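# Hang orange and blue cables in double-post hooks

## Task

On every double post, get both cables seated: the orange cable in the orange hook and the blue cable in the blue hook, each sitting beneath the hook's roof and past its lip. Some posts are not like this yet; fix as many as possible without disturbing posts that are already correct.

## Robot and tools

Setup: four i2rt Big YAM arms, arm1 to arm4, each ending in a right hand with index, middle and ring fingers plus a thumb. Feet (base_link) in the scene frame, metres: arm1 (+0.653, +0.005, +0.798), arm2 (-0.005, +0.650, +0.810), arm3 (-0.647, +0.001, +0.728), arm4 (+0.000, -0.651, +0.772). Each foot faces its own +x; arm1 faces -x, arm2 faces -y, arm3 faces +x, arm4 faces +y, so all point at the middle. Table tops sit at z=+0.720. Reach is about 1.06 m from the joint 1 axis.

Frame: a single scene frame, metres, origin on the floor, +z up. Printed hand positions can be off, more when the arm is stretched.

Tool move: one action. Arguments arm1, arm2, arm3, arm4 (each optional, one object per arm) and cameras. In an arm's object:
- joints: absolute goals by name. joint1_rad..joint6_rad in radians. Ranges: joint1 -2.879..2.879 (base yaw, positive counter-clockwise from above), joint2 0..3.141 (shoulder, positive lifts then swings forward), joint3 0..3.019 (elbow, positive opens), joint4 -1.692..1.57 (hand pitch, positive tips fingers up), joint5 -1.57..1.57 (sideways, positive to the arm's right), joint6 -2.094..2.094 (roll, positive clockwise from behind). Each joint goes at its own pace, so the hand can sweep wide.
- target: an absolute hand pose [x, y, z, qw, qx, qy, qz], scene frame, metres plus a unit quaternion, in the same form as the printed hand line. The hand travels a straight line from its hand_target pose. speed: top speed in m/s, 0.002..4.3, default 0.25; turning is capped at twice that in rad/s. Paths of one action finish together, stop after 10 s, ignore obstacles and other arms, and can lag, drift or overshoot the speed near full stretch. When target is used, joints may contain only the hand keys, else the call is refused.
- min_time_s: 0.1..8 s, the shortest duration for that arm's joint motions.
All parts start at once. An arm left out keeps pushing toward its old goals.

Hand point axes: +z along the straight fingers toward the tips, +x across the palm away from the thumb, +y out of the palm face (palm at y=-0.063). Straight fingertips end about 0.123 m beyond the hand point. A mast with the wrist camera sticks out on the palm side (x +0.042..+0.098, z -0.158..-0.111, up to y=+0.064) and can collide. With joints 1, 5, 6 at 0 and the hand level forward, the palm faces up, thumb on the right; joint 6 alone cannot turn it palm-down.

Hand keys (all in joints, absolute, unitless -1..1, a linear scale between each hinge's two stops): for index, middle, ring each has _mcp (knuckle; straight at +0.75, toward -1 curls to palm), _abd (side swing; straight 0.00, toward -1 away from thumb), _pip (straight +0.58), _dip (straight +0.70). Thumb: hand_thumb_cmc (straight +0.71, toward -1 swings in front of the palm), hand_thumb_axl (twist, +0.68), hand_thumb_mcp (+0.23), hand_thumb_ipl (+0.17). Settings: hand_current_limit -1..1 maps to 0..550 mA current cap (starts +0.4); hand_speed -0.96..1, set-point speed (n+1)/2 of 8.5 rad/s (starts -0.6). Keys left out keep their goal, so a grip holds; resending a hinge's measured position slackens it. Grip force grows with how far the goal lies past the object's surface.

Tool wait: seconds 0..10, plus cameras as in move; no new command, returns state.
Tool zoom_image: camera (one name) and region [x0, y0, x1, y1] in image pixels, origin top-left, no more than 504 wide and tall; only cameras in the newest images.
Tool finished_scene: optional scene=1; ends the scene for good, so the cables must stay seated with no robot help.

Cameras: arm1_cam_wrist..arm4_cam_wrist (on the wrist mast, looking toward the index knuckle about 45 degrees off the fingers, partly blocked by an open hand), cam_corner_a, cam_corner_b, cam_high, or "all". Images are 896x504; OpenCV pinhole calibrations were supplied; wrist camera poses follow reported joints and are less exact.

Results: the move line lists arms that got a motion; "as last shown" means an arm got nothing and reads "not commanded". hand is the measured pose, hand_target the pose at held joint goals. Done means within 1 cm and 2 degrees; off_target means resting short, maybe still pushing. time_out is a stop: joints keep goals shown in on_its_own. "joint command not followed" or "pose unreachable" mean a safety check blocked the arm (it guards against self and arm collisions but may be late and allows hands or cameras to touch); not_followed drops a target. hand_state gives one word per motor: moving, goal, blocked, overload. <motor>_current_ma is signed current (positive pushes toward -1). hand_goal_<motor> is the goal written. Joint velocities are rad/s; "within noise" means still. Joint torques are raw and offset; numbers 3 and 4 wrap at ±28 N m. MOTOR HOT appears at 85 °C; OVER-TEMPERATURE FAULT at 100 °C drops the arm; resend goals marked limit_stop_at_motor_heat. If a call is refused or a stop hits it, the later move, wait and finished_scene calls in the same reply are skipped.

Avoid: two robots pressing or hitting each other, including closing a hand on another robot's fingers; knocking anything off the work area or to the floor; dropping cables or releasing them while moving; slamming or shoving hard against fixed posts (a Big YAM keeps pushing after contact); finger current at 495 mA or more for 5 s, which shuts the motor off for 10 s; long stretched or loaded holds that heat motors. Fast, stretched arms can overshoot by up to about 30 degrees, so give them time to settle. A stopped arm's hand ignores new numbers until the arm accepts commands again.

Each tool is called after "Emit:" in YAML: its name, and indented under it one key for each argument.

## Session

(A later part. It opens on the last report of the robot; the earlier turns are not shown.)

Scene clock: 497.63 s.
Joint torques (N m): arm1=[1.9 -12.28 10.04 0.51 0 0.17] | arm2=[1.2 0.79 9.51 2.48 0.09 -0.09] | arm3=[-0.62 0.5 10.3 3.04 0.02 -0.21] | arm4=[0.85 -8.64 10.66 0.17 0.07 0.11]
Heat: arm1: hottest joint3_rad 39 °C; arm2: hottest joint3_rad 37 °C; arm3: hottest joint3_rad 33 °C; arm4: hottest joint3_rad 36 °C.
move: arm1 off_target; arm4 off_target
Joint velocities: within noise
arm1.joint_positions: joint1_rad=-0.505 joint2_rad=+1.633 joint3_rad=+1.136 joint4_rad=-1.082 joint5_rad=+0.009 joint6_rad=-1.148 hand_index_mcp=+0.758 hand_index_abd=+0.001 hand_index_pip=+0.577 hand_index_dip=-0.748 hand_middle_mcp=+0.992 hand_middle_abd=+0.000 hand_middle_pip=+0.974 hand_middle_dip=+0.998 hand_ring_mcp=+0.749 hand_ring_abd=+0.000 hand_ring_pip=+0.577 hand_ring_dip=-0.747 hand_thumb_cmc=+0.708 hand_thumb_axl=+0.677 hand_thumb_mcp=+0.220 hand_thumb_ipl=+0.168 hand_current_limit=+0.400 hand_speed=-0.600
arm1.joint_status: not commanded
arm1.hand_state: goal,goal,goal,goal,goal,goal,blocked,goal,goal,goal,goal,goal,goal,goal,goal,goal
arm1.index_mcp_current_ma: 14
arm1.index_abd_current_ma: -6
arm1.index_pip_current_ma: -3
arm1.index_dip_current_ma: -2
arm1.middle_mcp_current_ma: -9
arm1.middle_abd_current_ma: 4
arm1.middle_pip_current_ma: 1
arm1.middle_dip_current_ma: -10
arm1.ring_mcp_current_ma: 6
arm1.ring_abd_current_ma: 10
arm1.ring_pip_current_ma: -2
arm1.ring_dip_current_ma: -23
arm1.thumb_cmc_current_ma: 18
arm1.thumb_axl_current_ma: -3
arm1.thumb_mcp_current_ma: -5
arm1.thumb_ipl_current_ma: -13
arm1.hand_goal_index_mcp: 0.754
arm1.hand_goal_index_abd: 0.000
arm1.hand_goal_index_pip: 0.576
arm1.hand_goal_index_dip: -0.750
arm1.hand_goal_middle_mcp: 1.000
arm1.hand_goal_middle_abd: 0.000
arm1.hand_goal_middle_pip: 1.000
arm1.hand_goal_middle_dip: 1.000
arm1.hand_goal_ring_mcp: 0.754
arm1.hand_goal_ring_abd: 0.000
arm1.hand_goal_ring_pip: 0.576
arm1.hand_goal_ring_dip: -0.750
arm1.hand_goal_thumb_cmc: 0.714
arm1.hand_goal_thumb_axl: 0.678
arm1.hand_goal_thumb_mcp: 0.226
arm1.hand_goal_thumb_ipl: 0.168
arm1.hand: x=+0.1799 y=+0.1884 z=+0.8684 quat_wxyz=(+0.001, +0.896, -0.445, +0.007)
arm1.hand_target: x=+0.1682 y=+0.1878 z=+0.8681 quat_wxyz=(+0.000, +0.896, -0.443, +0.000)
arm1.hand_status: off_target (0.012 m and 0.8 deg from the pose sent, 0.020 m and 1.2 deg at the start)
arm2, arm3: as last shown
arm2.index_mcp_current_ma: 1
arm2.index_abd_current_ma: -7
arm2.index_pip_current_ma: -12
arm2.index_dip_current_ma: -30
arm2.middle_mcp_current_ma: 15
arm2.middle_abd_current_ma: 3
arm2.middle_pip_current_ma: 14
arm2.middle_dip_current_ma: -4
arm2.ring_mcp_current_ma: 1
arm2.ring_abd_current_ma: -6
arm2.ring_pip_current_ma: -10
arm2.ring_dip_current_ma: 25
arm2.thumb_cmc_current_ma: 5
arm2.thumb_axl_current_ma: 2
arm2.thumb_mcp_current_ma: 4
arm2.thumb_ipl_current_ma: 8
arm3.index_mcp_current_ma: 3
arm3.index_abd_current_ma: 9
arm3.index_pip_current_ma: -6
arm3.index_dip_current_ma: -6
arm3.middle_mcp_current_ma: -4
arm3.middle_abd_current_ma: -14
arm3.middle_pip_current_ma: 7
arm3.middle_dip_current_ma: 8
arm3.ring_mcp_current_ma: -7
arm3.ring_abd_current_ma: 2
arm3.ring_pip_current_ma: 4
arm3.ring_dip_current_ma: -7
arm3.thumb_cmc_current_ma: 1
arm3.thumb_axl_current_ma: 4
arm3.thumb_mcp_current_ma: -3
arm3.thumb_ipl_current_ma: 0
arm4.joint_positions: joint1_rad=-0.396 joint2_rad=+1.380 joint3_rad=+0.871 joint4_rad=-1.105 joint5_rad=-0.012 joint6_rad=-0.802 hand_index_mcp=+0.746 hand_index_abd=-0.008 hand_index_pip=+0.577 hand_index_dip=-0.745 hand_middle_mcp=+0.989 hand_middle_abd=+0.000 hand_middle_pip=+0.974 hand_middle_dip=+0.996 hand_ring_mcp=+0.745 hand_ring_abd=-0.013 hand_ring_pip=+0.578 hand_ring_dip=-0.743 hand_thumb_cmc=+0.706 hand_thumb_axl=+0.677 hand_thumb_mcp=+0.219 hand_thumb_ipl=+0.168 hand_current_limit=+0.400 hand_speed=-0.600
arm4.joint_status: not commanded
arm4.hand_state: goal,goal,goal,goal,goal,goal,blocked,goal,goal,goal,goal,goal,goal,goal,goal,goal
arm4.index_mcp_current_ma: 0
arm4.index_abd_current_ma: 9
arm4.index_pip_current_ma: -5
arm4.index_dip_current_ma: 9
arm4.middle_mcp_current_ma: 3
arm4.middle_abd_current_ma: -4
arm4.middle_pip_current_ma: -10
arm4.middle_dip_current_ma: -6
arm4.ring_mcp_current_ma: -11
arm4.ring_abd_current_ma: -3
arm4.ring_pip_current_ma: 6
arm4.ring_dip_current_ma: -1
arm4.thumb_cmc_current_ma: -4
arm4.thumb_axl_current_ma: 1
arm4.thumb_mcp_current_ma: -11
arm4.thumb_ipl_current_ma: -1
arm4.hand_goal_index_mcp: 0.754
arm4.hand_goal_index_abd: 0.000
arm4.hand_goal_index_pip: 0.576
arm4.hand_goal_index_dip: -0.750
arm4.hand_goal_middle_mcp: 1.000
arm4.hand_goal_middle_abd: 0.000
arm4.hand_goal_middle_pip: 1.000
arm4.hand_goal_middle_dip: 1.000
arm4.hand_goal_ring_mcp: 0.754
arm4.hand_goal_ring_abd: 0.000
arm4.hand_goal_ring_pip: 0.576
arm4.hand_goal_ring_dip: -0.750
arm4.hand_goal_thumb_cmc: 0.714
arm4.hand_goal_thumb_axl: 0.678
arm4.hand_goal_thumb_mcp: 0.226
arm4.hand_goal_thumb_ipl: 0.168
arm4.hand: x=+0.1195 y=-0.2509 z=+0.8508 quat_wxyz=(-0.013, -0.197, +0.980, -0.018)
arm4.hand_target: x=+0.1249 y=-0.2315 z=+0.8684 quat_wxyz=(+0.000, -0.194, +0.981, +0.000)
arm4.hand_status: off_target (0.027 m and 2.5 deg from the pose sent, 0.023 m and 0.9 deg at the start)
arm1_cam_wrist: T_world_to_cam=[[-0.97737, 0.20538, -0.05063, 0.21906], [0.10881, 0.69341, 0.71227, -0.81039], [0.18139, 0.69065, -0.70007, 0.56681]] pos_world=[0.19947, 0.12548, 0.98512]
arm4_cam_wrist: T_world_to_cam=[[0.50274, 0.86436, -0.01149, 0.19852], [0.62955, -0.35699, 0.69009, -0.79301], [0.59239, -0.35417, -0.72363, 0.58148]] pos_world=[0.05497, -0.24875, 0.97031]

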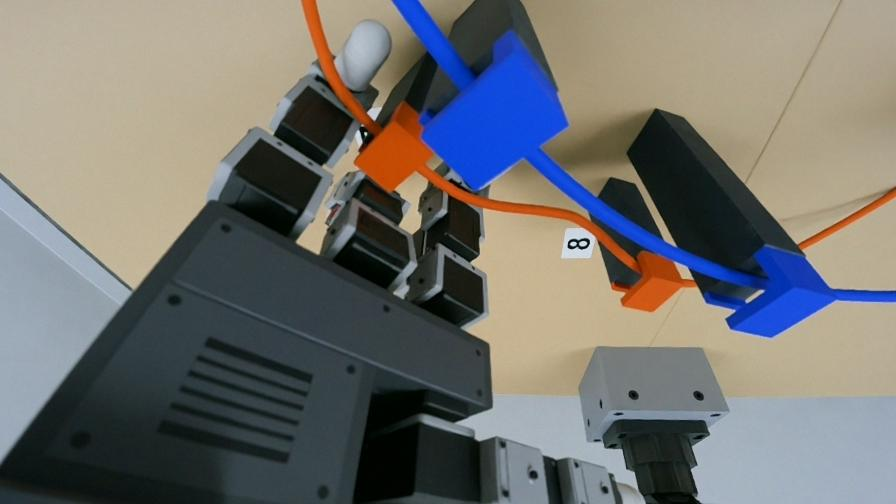

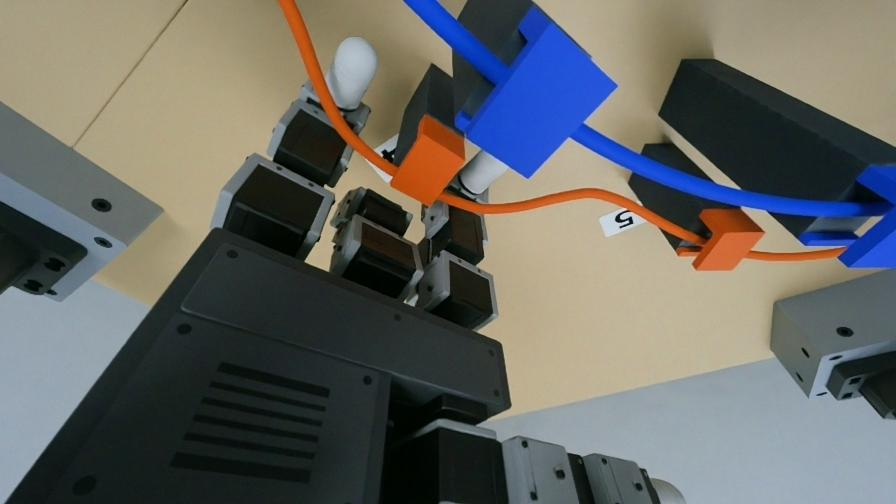

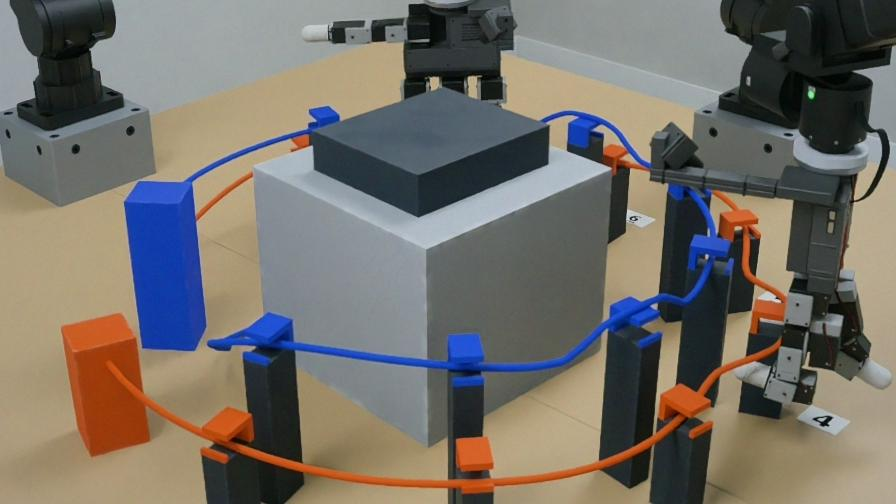

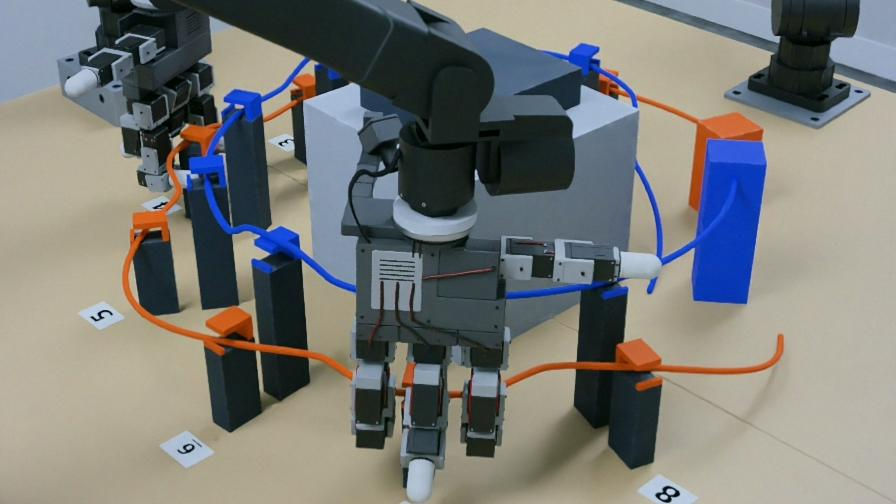

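Emit:
move:
  arm4: {"target": [0.120, -0.2205, 0.878, 0, -0.1942, 0.981, 0], "speed": 0.12}
  arm1: {"target": [0.169, 0.188, 0.856, 0, -0.8965, 0.4431, 0], "speed": 0.1}
  cameras: ["arm1_cam_wrist", "arm4_cam_wrist", "cam_corner_a", "cam_corner_b"]

Emit:
zoom_image:
  camera: "cam_corner_a"
  region: [720, 240, 840, 360]

Emit:
zoom_image:
  camera: "cam_corner_b"
  region: [360, 350, 480, 450]

Emit:
zoom_image:
  camera: "arm1_cam_wrist"
  region: [320, 20, 520, 220]

Emit:
zoom_image:
  camera: "arm4_cam_wrist"
  region: [320, 20, 520, 220]

Emit:
zoom_image:
  camera: "cam_corner_b"
  region: [150, 100, 240, 180]

Scene clock: 527.27 s.
Joint torques (N m): arm1=[1.67 -12.04 8.55 0.8 -0.14 0.17] | arm2=[0.79 0.97 9.46 2.66 0.07 -0.11] | arm3=[-1.55 0.97 10.17 3.25 0.06 -0.16] | arm4=[0.91 -8.76 10.74 -0.12 0.08 0.11]
Heat: arm1: hottest joint3_rad 36 °C; arm2: hottest joint3_rad 37 °C; arm3: hottest joint3_rad 33 °C; arm4: hottest joint3_rad 36 °C.
move: arm1 off_target; arm4 off_target
Joint velocities: within noise
arm1.joint_positions: joint1_rad=-0.505 joint2_rad=+1.643 joint3_rad=+1.136 joint4_rad=-1.055 joint5_rad=+0.012 joint6_rad=-1.148 hand_index_mcp=+0.748 hand_index_abd=+0.001 hand_index_pip=+0.577 hand_index_dip=-0.748 hand_middle_mcp=+0.994 hand_middle_abd=+0.000 hand_middle_pip=+0.974 hand_middle_dip=+0.998 hand_ring_mcp=+0.749 hand_ring_abd=-0.011 hand_ring_pip=+0.577 hand_ring_dip=-0.747 hand_thumb_cmc=+0.708 hand_thumb_axl=+0.677 hand_thumb_mcp=+0.220 hand_thumb_ipl=+0.168 hand_current_limit=+0.400 hand_speed=-0.600
arm1.joint_status: not commanded
arm1.hand_state: goal,goal,goal,goal,goal,goal,blocked,goal,goal,goal,goal,goal,goal,goal,goal,goal
arm1.index_mcp_current_ma: -2
arm1.index_abd_current_ma: 4
arm1.index_pip_current_ma: -21
arm1.index_dip_current_ma: 15
arm1.middle_mcp_current_ma: 5
arm1.middle_abd_current_ma: 0
arm1.middle_pip_current_ma: -9
arm1.middle_dip_current_ma: 6
arm1.ring_mcp_current_ma: -2
arm1.ring_abd_current_ma: 3
arm1.ring_pip_current_ma: 0
arm1.ring_dip_current_ma: -16
arm1.thumb_cmc_current_ma: 6
arm1.thumb_axl_current_ma: 20
arm1.thumb_mcp_current_ma: -10
arm1.thumb_ipl_current_ma: 9
arm1.hand_goal_index_mcp: 0.754
arm1.hand_goal_index_abd: 0.000
arm1.hand_goal_index_pip: 0.576
arm1.hand_goal_index_dip: -0.750
arm1.hand_goal_middle_mcp: 1.000
arm1.hand_goal_middle_abd: 0.000
arm1.hand_goal_middle_pip: 1.000
arm1.hand_goal_middle_dip: 1.000
arm1.hand_goal_ring_mcp: 0.754
arm1.hand_goal_ring_abd: 0.000
arm1.hand_goal_ring_pip: 0.576
arm1.hand_goal_ring_dip: -0.750
arm1.hand_goal_thumb_cmc: 0.714
arm1.hand_goal_thumb_axl: 0.678
arm1.hand_goal_thumb_mcp: 0.226
arm1.hand_goal_thumb_ipl: 0.168
arm1.hand: x=+0.1749 y=+0.1917 z=+0.8647 quat_wxyz=(-0.001, +0.896, -0.445, -0.001)
arm1.hand_target: x=+0.1692 y=+0.1879 z=+0.8562 quat_wxyz=(+0.000, +0.896, -0.443, +0.000)
arm1.hand_status: off_target (0.011 m and 0.3 deg from the pose sent, 0.017 m and 0.8 deg at the start)
arm2, arm3: as last shown
arm2.index_mcp_current_ma: 4
arm2.index_abd_current_ma: -3
arm2.index_pip_current_ma: -3
arm2.index_dip_current_ma: 4
arm2.middle_mcp_current_ma: 0
arm2.middle_abd_current_ma: -13
arm2.middle_pip_current_ma: 2
arm2.middle_dip_current_ma: -12
arm2.ring_mcp_current_ma: -7
arm2.ring_abd_current_ma: 0
arm2.ring_pip_current_ma: -9
arm2.ring_dip_current_ma: 10
arm2.thumb_cmc_current_ma: 4
arm2.thumb_axl_current_ma: 7
arm2.thumb_mcp_current_ma: 13
arm2.thumb_ipl_current_ma: 26
arm3.index_abd_current_ma: 0
arm3.index_pip_current_ma: -1
arm3.index_dip_current_ma: 9
arm3.middle_mcp_current_ma: -8
arm3.middle_pip_current_ma: 14
arm3.middle_dip_current_ma: 11
arm3.ring_mcp_current_ma: -14
arm3.ring_abd_current_ma: -4
arm3.ring_pip_current_ma: 6
arm3.ring_dip_current_ma: -8
arm3.thumb_cmc_current_ma: 4
arm3.thumb_axl_current_ma: 3
arm3.thumb_ipl_current_ma: 1
arm4.joint_positions: joint1_rad=-0.373 joint2_rad=+1.385 joint3_rad=+0.907 joint4_rad=-1.126 joint5_rad=-0.012 joint6_rad=-0.779 hand_index_mcp=+0.748 hand_index_abd=+0.001 hand_index_pip=+0.577 hand_index_dip=-0.745 hand_middle_mcp=+0.989 hand_middle_abd=+0.000 hand_middle_pip=+0.974 hand_middle_dip=+0.996 hand_ring_mcp=+0.747 hand_ring_abd=-0.013 hand_ring_pip=+0.578 hand_ring_dip=-0.743 hand_thumb_cmc=+0.706 hand_thumb_axl=+0.677 hand_thumb_mcp=+0.219 hand_thumb_ipl=+0.168 hand_current_limit=+0.400 hand_speed=-0.600
arm4.joint_status: not commanded
arm4.hand_state: goal,goal,goal,goal,goal,goal,blocked,goal,goal,goal,goal,goal,goal,goal,goal,goal
arm4.index_mcp_current_ma: 7
arm4.index_abd_current_ma: 6
arm4.index_pip_current_ma: -19
arm4.index_dip_current_ma: 12
arm4.middle_mcp_current_ma: 12
arm4.middle_abd_current_ma: -2
arm4.middle_pip_current_ma: 8
arm4.middle_dip_current_ma: -4
arm4.ring_mcp_current_ma: -19
arm4.ring_abd_current_ma: 0
arm4.ring_pip_current_ma: -1
arm4.ring_dip_current_ma: 7
arm4.thumb_cmc_current_ma: 7
arm4.thumb_axl_current_ma: 5
arm4.thumb_mcp_current_ma: -15
arm4.thumb_ipl_current_ma: 6
arm4.hand_goal_index_mcp: 0.754
arm4.hand_goal_index_abd: 0.000
arm4.hand_goal_index_pip: 0.576
arm4.hand_goal_index_dip: -0.750
arm4.hand_goal_middle_mcp: 1.000
arm4.hand_goal_middle_abd: 0.000
arm4.hand_goal_middle_pip: 1.000
arm4.hand_goal_middle_dip: 1.000
arm4.hand_goal_ring_mcp: 0.754
arm4.hand_goal_ring_abd: 0.000
arm4.hand_goal_ring_pip: 0.576
arm4.hand_goal_ring_dip: -0.750
arm4.hand_goal_thumb_cmc: 0.714
arm4.hand_goal_thumb_axl: 0.678
arm4.hand_goal_thumb_mcp: 0.226
arm4.hand_goal_thumb_ipl: 0.168
arm4.hand: x=+0.1162 y=-0.2383 z=+0.8619 quat_wxyz=(-0.009, -0.197, +0.980, -0.014)
arm4.hand_target: x=+0.1198 y=-0.2212 z=+0.8783 quat_wxyz=(+0.000, -0.194, +0.981, +0.001)
arm4.hand_status: off_target (0.024 m and 1.9 deg from the pose sent, 0.041 m and 2.5 deg at the start)
arm1_cam_wrist: T_world_to_cam=[[-0.97793, 0.20585, -0.0358, 0.20036], [0.11809, 0.68588, 0.71807, -0.81465], [0.17237, 0.69799, -0.69505, 0.55861]] pos_world=[0.19585, 0.1276, 0.98041]
arm4_cam_wrist: T_world_to_cam=[[0.50299, 0.86429, -0.00101, 0.18036], [0.62591, -0.36345, 0.69003, -0.79519], [0.59602, -0.34771, -0.72378, 0.59716]] pos_world=[0.05107, -0.23725, 0.9811]

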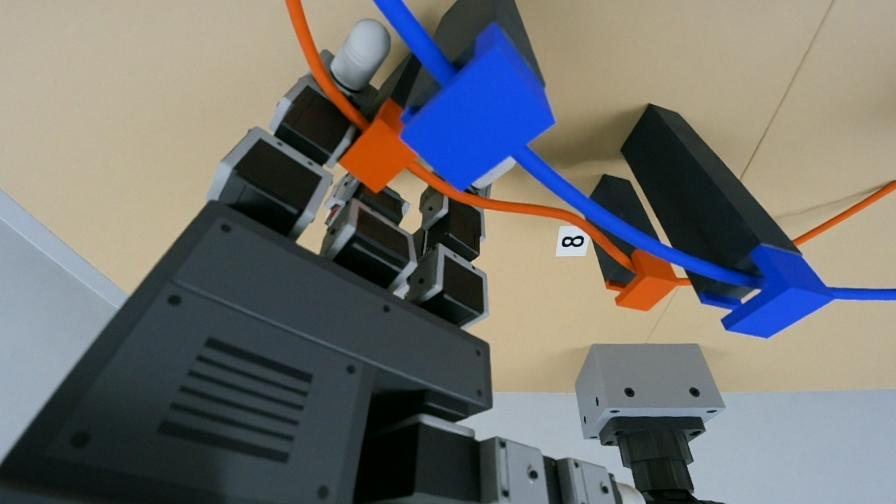

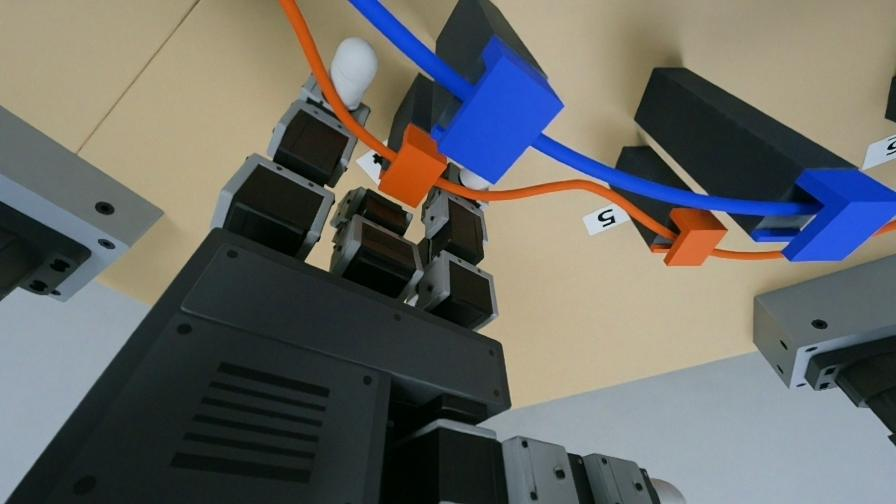

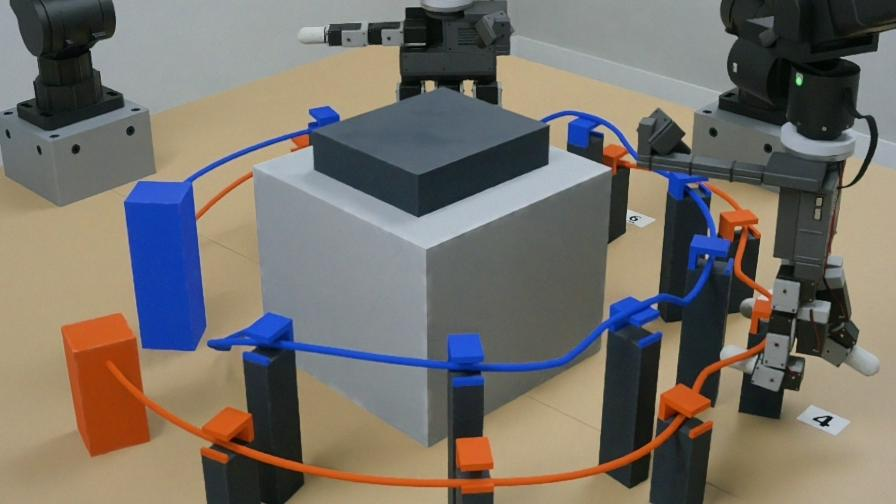

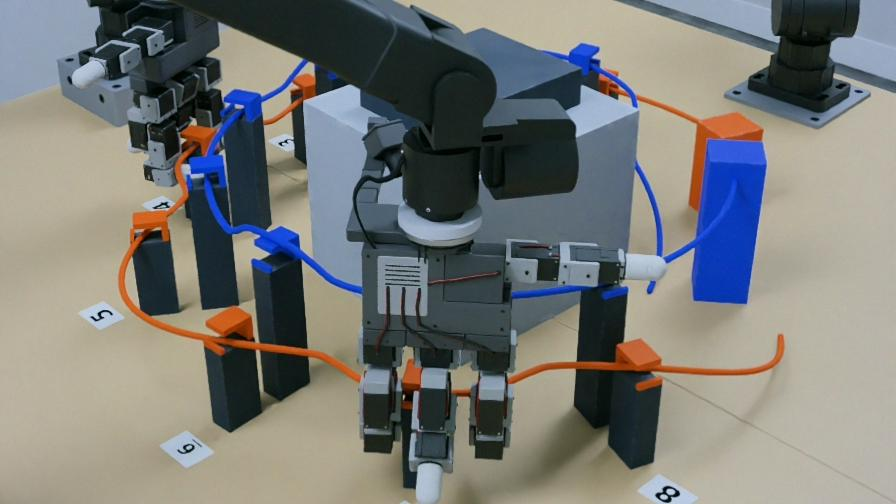

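Scaled by 4.200 from the camera's image (finer frame: 1280x720).

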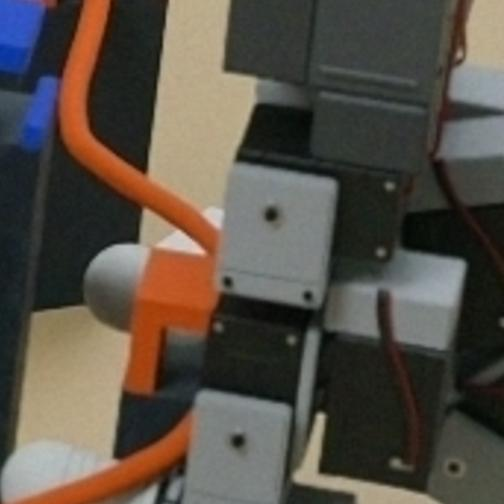

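Scaled by 4.200 from the camera's image (finer frame: 1280x720).

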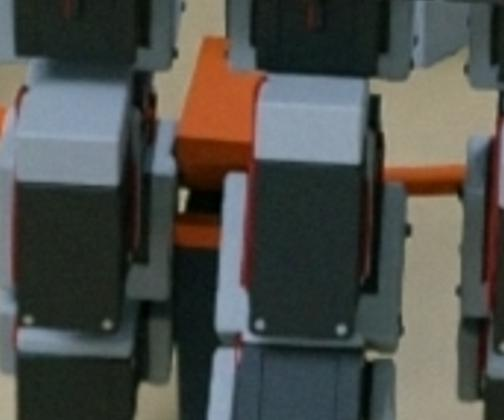

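Scaled by 2.520 from the camera's image (finer frame: 1280x720).

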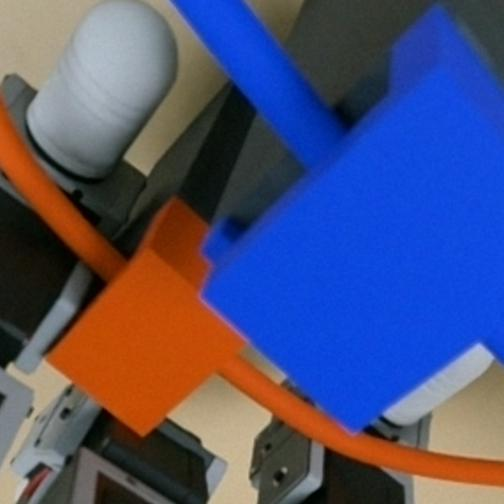

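Scaled by 2.520 from the camera's image (finer frame: 1280x720).

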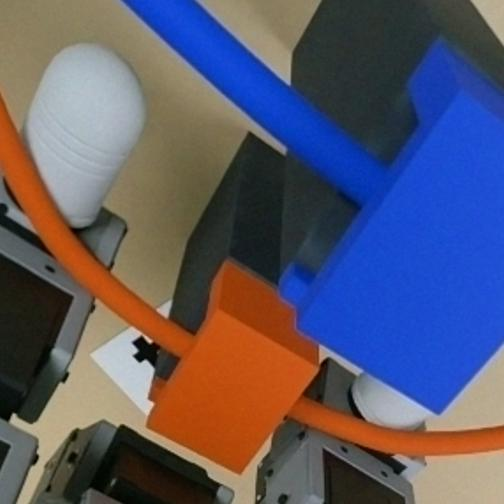

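Scaled by 5.600 from the camera's image (finer frame: 1280x720).

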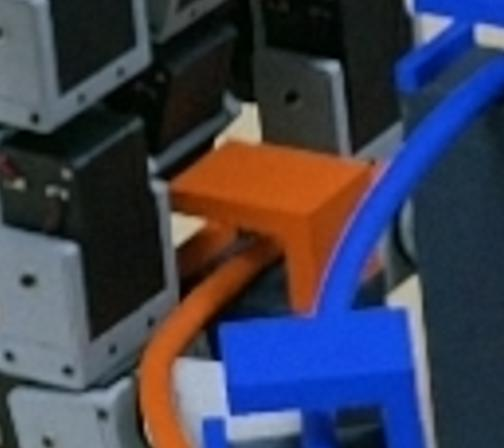

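Emit:
move:
  arm4: {"target": [0.1225, -0.238, 0.854, 0, -0.1942, 0.981, 0], "speed": 0.1}
  arm1: {"target": [0.1806, 0.1892, 0.856, 0, -0.8965, 0.4431, 0], "speed": 0.1}
  cameras: ["arm1_cam_wrist", "arm4_cam_wrist", "cam_corner_a", "cam_corner_b"]

Emit:
zoom_image:
  camera: "cam_corner_b"
  region: [360, 350, 480, 450]

Emit:
zoom_image:
  camera: "arm1_cam_wrist"
  region: [320, 20, 520, 220]

Emit:
zoom_image:
  camera: "arm4_cam_wrist"
  region: [320, 20, 520, 220]

Emit:
zoom_image:
  camera: "cam_corner_b"
  region: [150, 100, 240, 180]

Scene clock: 549.43 s.
Joint torques (N m): arm1=[0.44 -14.04 7.77 0.65 -0.13 0.04] | arm2=[1.49 1.32 9.54 2.62 0.08 -0.13] | arm3=[-1.03 0.91 10.19 2.85 0.02 -0.18] | arm4=[-0.38 -9.05 7.8 0.75 0.05 -0.14]
Heat: arm1: hottest joint3_rad 35 °C; arm2: hottest joint3_rad 37 °C; arm3: hottest joint3_rad 33 °C; arm4: hottest joint3_rad 37 °C.
move: arm1 done; arm4 done
Joint velocities: within noise
arm1.joint_positions: joint1_rad=-0.506 joint2_rad=+1.643 joint3_rad=+1.118 joint4_rad=-1.044 joint5_rad=+0.013 joint6_rad=-1.148 hand_index_mcp=+0.748 hand_index_abd=+0.001 hand_index_pip=+0.577 hand_index_dip=-0.748 hand_middle_mcp=+0.997 hand_middle_abd=+0.000 hand_middle_pip=+0.974 hand_middle_dip=+0.998 hand_ring_mcp=+0.749 hand_ring_abd=-0.010 hand_ring_pip=+0.577 hand_ring_dip=-0.747 hand_thumb_cmc=+0.708 hand_thumb_axl=+0.677 hand_thumb_mcp=+0.220 hand_thumb_ipl=+0.168 hand_current_limit=+0.400 hand_speed=-0.600
arm1.joint_status: not commanded
arm1.hand_state: goal,goal,goal,goal,goal,goal,blocked,goal,goal,goal,goal,goal,goal,goal,goal,goal
arm1.index_mcp_current_ma: -10
arm1.index_abd_current_ma: -3
arm1.index_pip_current_ma: -1
arm1.index_dip_current_ma: 5
arm1.middle_mcp_current_ma: -7
arm1.middle_abd_current_ma: 17
arm1.middle_pip_current_ma: -2
arm1.middle_dip_current_ma: -13
arm1.ring_mcp_current_ma: 0
arm1.ring_abd_current_ma: 14
arm1.ring_pip_current_ma: 9
arm1.ring_dip_current_ma: -3
arm1.thumb_cmc_current_ma: 14
arm1.thumb_axl_current_ma: -2
arm1.thumb_mcp_current_ma: -3
arm1.thumb_ipl_current_ma: -21
arm1.hand_goal_index_mcp: 0.754
arm1.hand_goal_index_abd: 0.000
arm1.hand_goal_index_pip: 0.576
arm1.hand_goal_index_dip: -0.750
arm1.hand_goal_middle_mcp: 1.000
arm1.hand_goal_middle_abd: 0.000
arm1.hand_goal_middle_pip: 1.000
arm1.hand_goal_middle_dip: 1.000
arm1.hand_goal_ring_mcp: 0.754
arm1.hand_goal_ring_abd: 0.000
arm1.hand_goal_ring_pip: 0.576
arm1.hand_goal_ring_dip: -0.750
arm1.hand_goal_thumb_cmc: 0.714
arm1.hand_goal_thumb_axl: 0.678
arm1.hand_goal_thumb_mcp: 0.226
arm1.hand_goal_thumb_ipl: 0.168
arm1.hand: x=+0.1799 y=+0.1893 z=+0.8580 quat_wxyz=(-0.001, +0.896, -0.445, +0.003)
arm1.hand_target: x=+0.1807 y=+0.1893 z=+0.8560 quat_wxyz=(+0.000, +0.896, -0.443, +0.000)
arm1.hand_status: done (0.002 m and 0.4 deg from the pose sent, 0.011 m and 0.3 deg at the start)
arm2, arm3: as last shown
arm2.index_mcp_current_ma: 26
arm2.index_abd_current_ma: -4
arm2.index_pip_current_ma: 3
arm2.index_dip_current_ma: -1
arm2.middle_mcp_current_ma: -6
arm2.middle_abd_current_ma: -10
arm2.middle_pip_current_ma: 3
arm2.middle_dip_current_ma: -19
arm2.ring_mcp_current_ma: 4
arm2.ring_abd_current_ma: 5
arm2.ring_pip_current_ma: 0
arm2.ring_dip_current_ma: 21
arm2.thumb_cmc_current_ma: 17
arm2.thumb_axl_current_ma: -8
arm2.thumb_mcp_current_ma: 4
arm2.thumb_ipl_current_ma: 11
arm3.index_mcp_current_ma: 9
arm3.index_abd_current_ma: 6
arm3.index_pip_current_ma: -7
arm3.index_dip_current_ma: 10
arm3.middle_mcp_current_ma: 3
arm3.middle_abd_current_ma: -9
arm3.middle_pip_current_ma: 18
arm3.middle_dip_current_ma: 7
arm3.ring_abd_current_ma: -6
arm3.ring_pip_current_ma: -1
arm3.ring_dip_current_ma: -12
arm3.thumb_cmc_current_ma: 1
arm3.thumb_axl_current_ma: 8
arm3.thumb_mcp_current_ma: 5
arm3.thumb_ipl_current_ma: 4
arm4.joint_positions: joint1_rad=-0.378 joint2_rad=+1.385 joint3_rad=+0.868 joint4_rad=-1.075 joint5_rad=-0.010 joint6_rad=-0.779 hand_index_mcp=+0.746 hand_index_abd=-0.003 hand_index_pip=+0.575 hand_index_dip=-0.745 hand_middle_mcp=+0.989 hand_middle_abd=-0.001 hand_middle_pip=+0.974 hand_middle_dip=+0.996 hand_ring_mcp=+0.745 hand_ring_abd=-0.013 hand_ring_pip=+0.578 hand_ring_dip=-0.743 hand_thumb_cmc=+0.706 hand_thumb_axl=+0.677 hand_thumb_mcp=+0.219 hand_thumb_ipl=+0.168 hand_current_limit=+0.400 hand_speed=-0.600
arm4.joint_status: not commanded
arm4.hand_state: goal,goal,goal,goal,goal,goal,blocked,goal,goal,goal,goal,goal,goal,goal,goal,goal
arm4.index_mcp_current_ma: 4
arm4.index_abd_current_ma: 14
arm4.index_pip_current_ma: -11
arm4.index_dip_current_ma: 7
arm4.middle_mcp_current_ma: 10
arm4.middle_abd_current_ma: -7
arm4.middle_pip_current_ma: -4
arm4.middle_dip_current_ma: -7
arm4.ring_mcp_current_ma: -11
arm4.ring_abd_current_ma: 1
arm4.ring_pip_current_ma: -10
arm4.ring_dip_current_ma: -3
arm4.thumb_cmc_current_ma: 2
arm4.thumb_axl_current_ma: 1
arm4.thumb_mcp_current_ma: -8
arm4.thumb_ipl_current_ma: -2
arm4.hand_goal_index_mcp: 0.754
arm4.hand_goal_index_abd: 0.000
arm4.hand_goal_index_pip: 0.576
arm4.hand_goal_index_dip: -0.750
arm4.hand_goal_middle_mcp: 1.000
arm4.hand_goal_middle_abd: 0.000
arm4.hand_goal_middle_pip: 1.000
arm4.hand_goal_middle_dip: 1.000
arm4.hand_goal_ring_mcp: 0.754
arm4.hand_goal_ring_abd: 0.000
arm4.hand_goal_ring_pip: 0.576
arm4.hand_goal_ring_dip: -0.750
arm4.hand_goal_thumb_cmc: 0.714
arm4.hand_goal_thumb_axl: 0.678
arm4.hand_goal_thumb_mcp: 0.226
arm4.hand_goal_thumb_ipl: 0.168
arm4.hand: x=+0.1170 y=-0.2432 z=+0.8493 quat_wxyz=(-0.006, -0.194, +0.981, -0.009)
arm4.hand_target: x=+0.1225 y=-0.2382 z=+0.8540 quat_wxyz=(+0.000, -0.194, +0.981, +0.000)
arm4.hand_status: done (0.009 m and 1.3 deg from the pose sent, 0.010 m and 1.9 deg at the start)
arm1_cam_wrist: T_world_to_cam=[[-0.97756, 0.20607, -0.04365, 0.21213], [0.11306, 0.68814, 0.71672, -0.80713], [0.17772, 0.69571, -0.69599, 0.55514]] pos_world=[0.19996, 0.12549, 0.97412]
arm4_cam_wrist: T_world_to_cam=[[0.50746, 0.86162, 0.01022, 0.17347], [0.62014, -0.37342, 0.68991, -0.79042], [0.59825, -0.34377, -0.72382, 0.58667]] pos_world=[0.05117, -0.24295, 0.9682]

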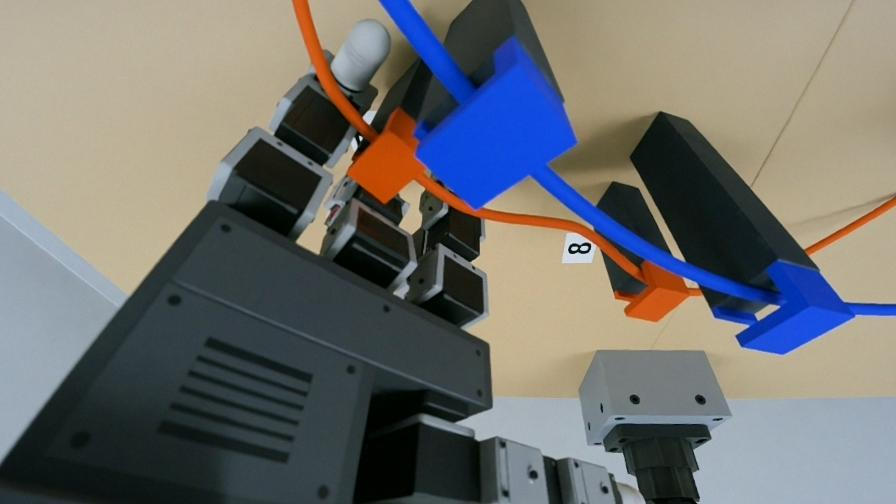

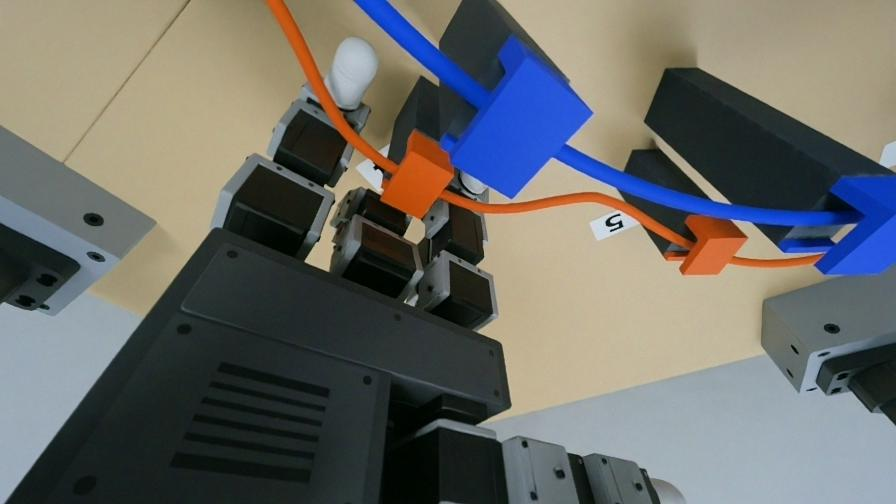

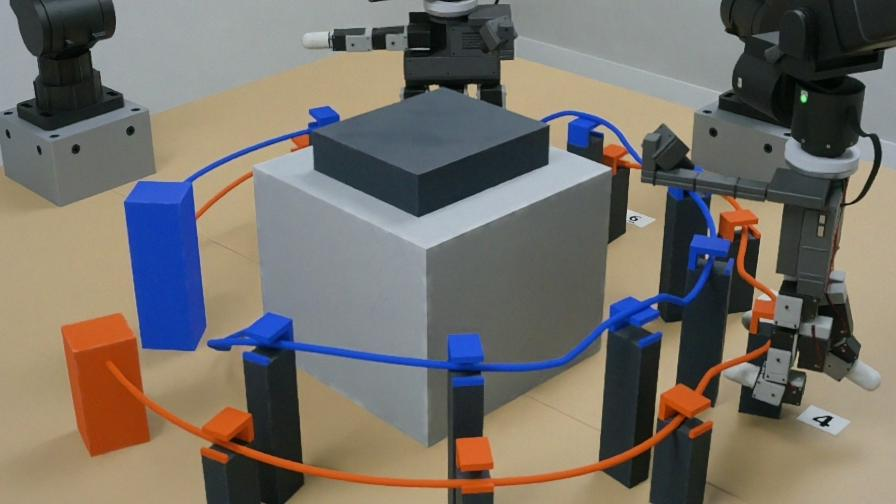

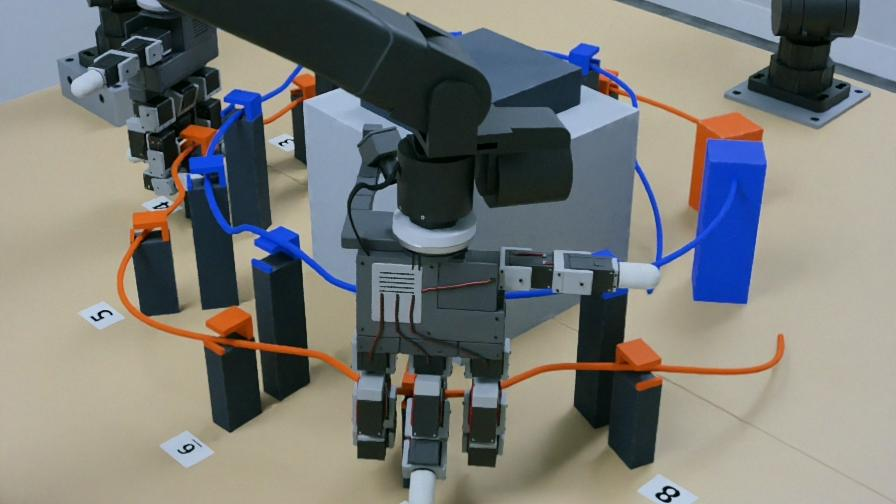

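Scaled by 4.200 from the camera's image (finer frame: 1280x720).

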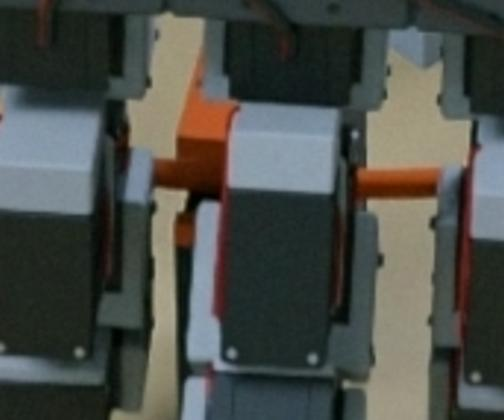

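Scaled by 2.520 from the camera's image (finer frame: 1280x720).

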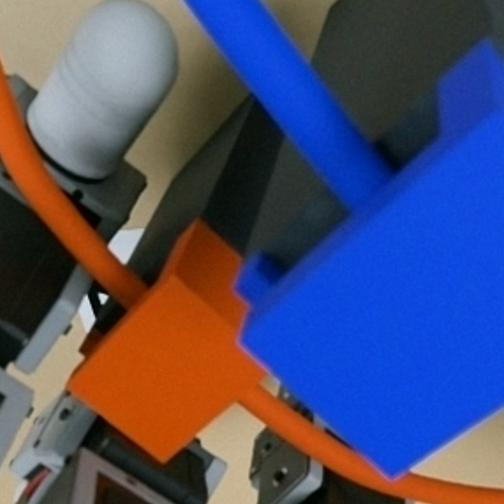

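Scaled by 2.520 from the camera's image (finer frame: 1280x720).

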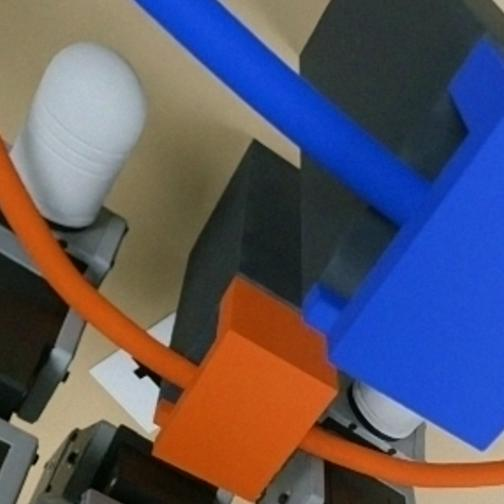

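Scaled by 5.600 from the camera's image (finer frame: 1280x720).

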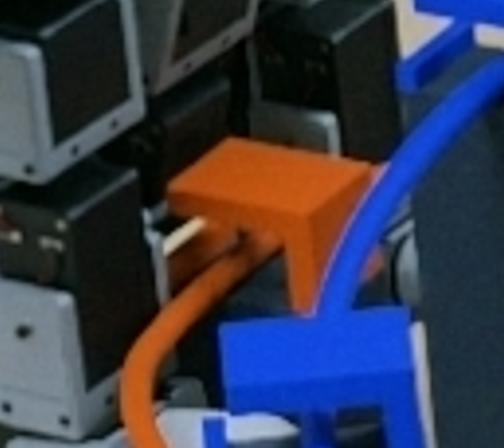

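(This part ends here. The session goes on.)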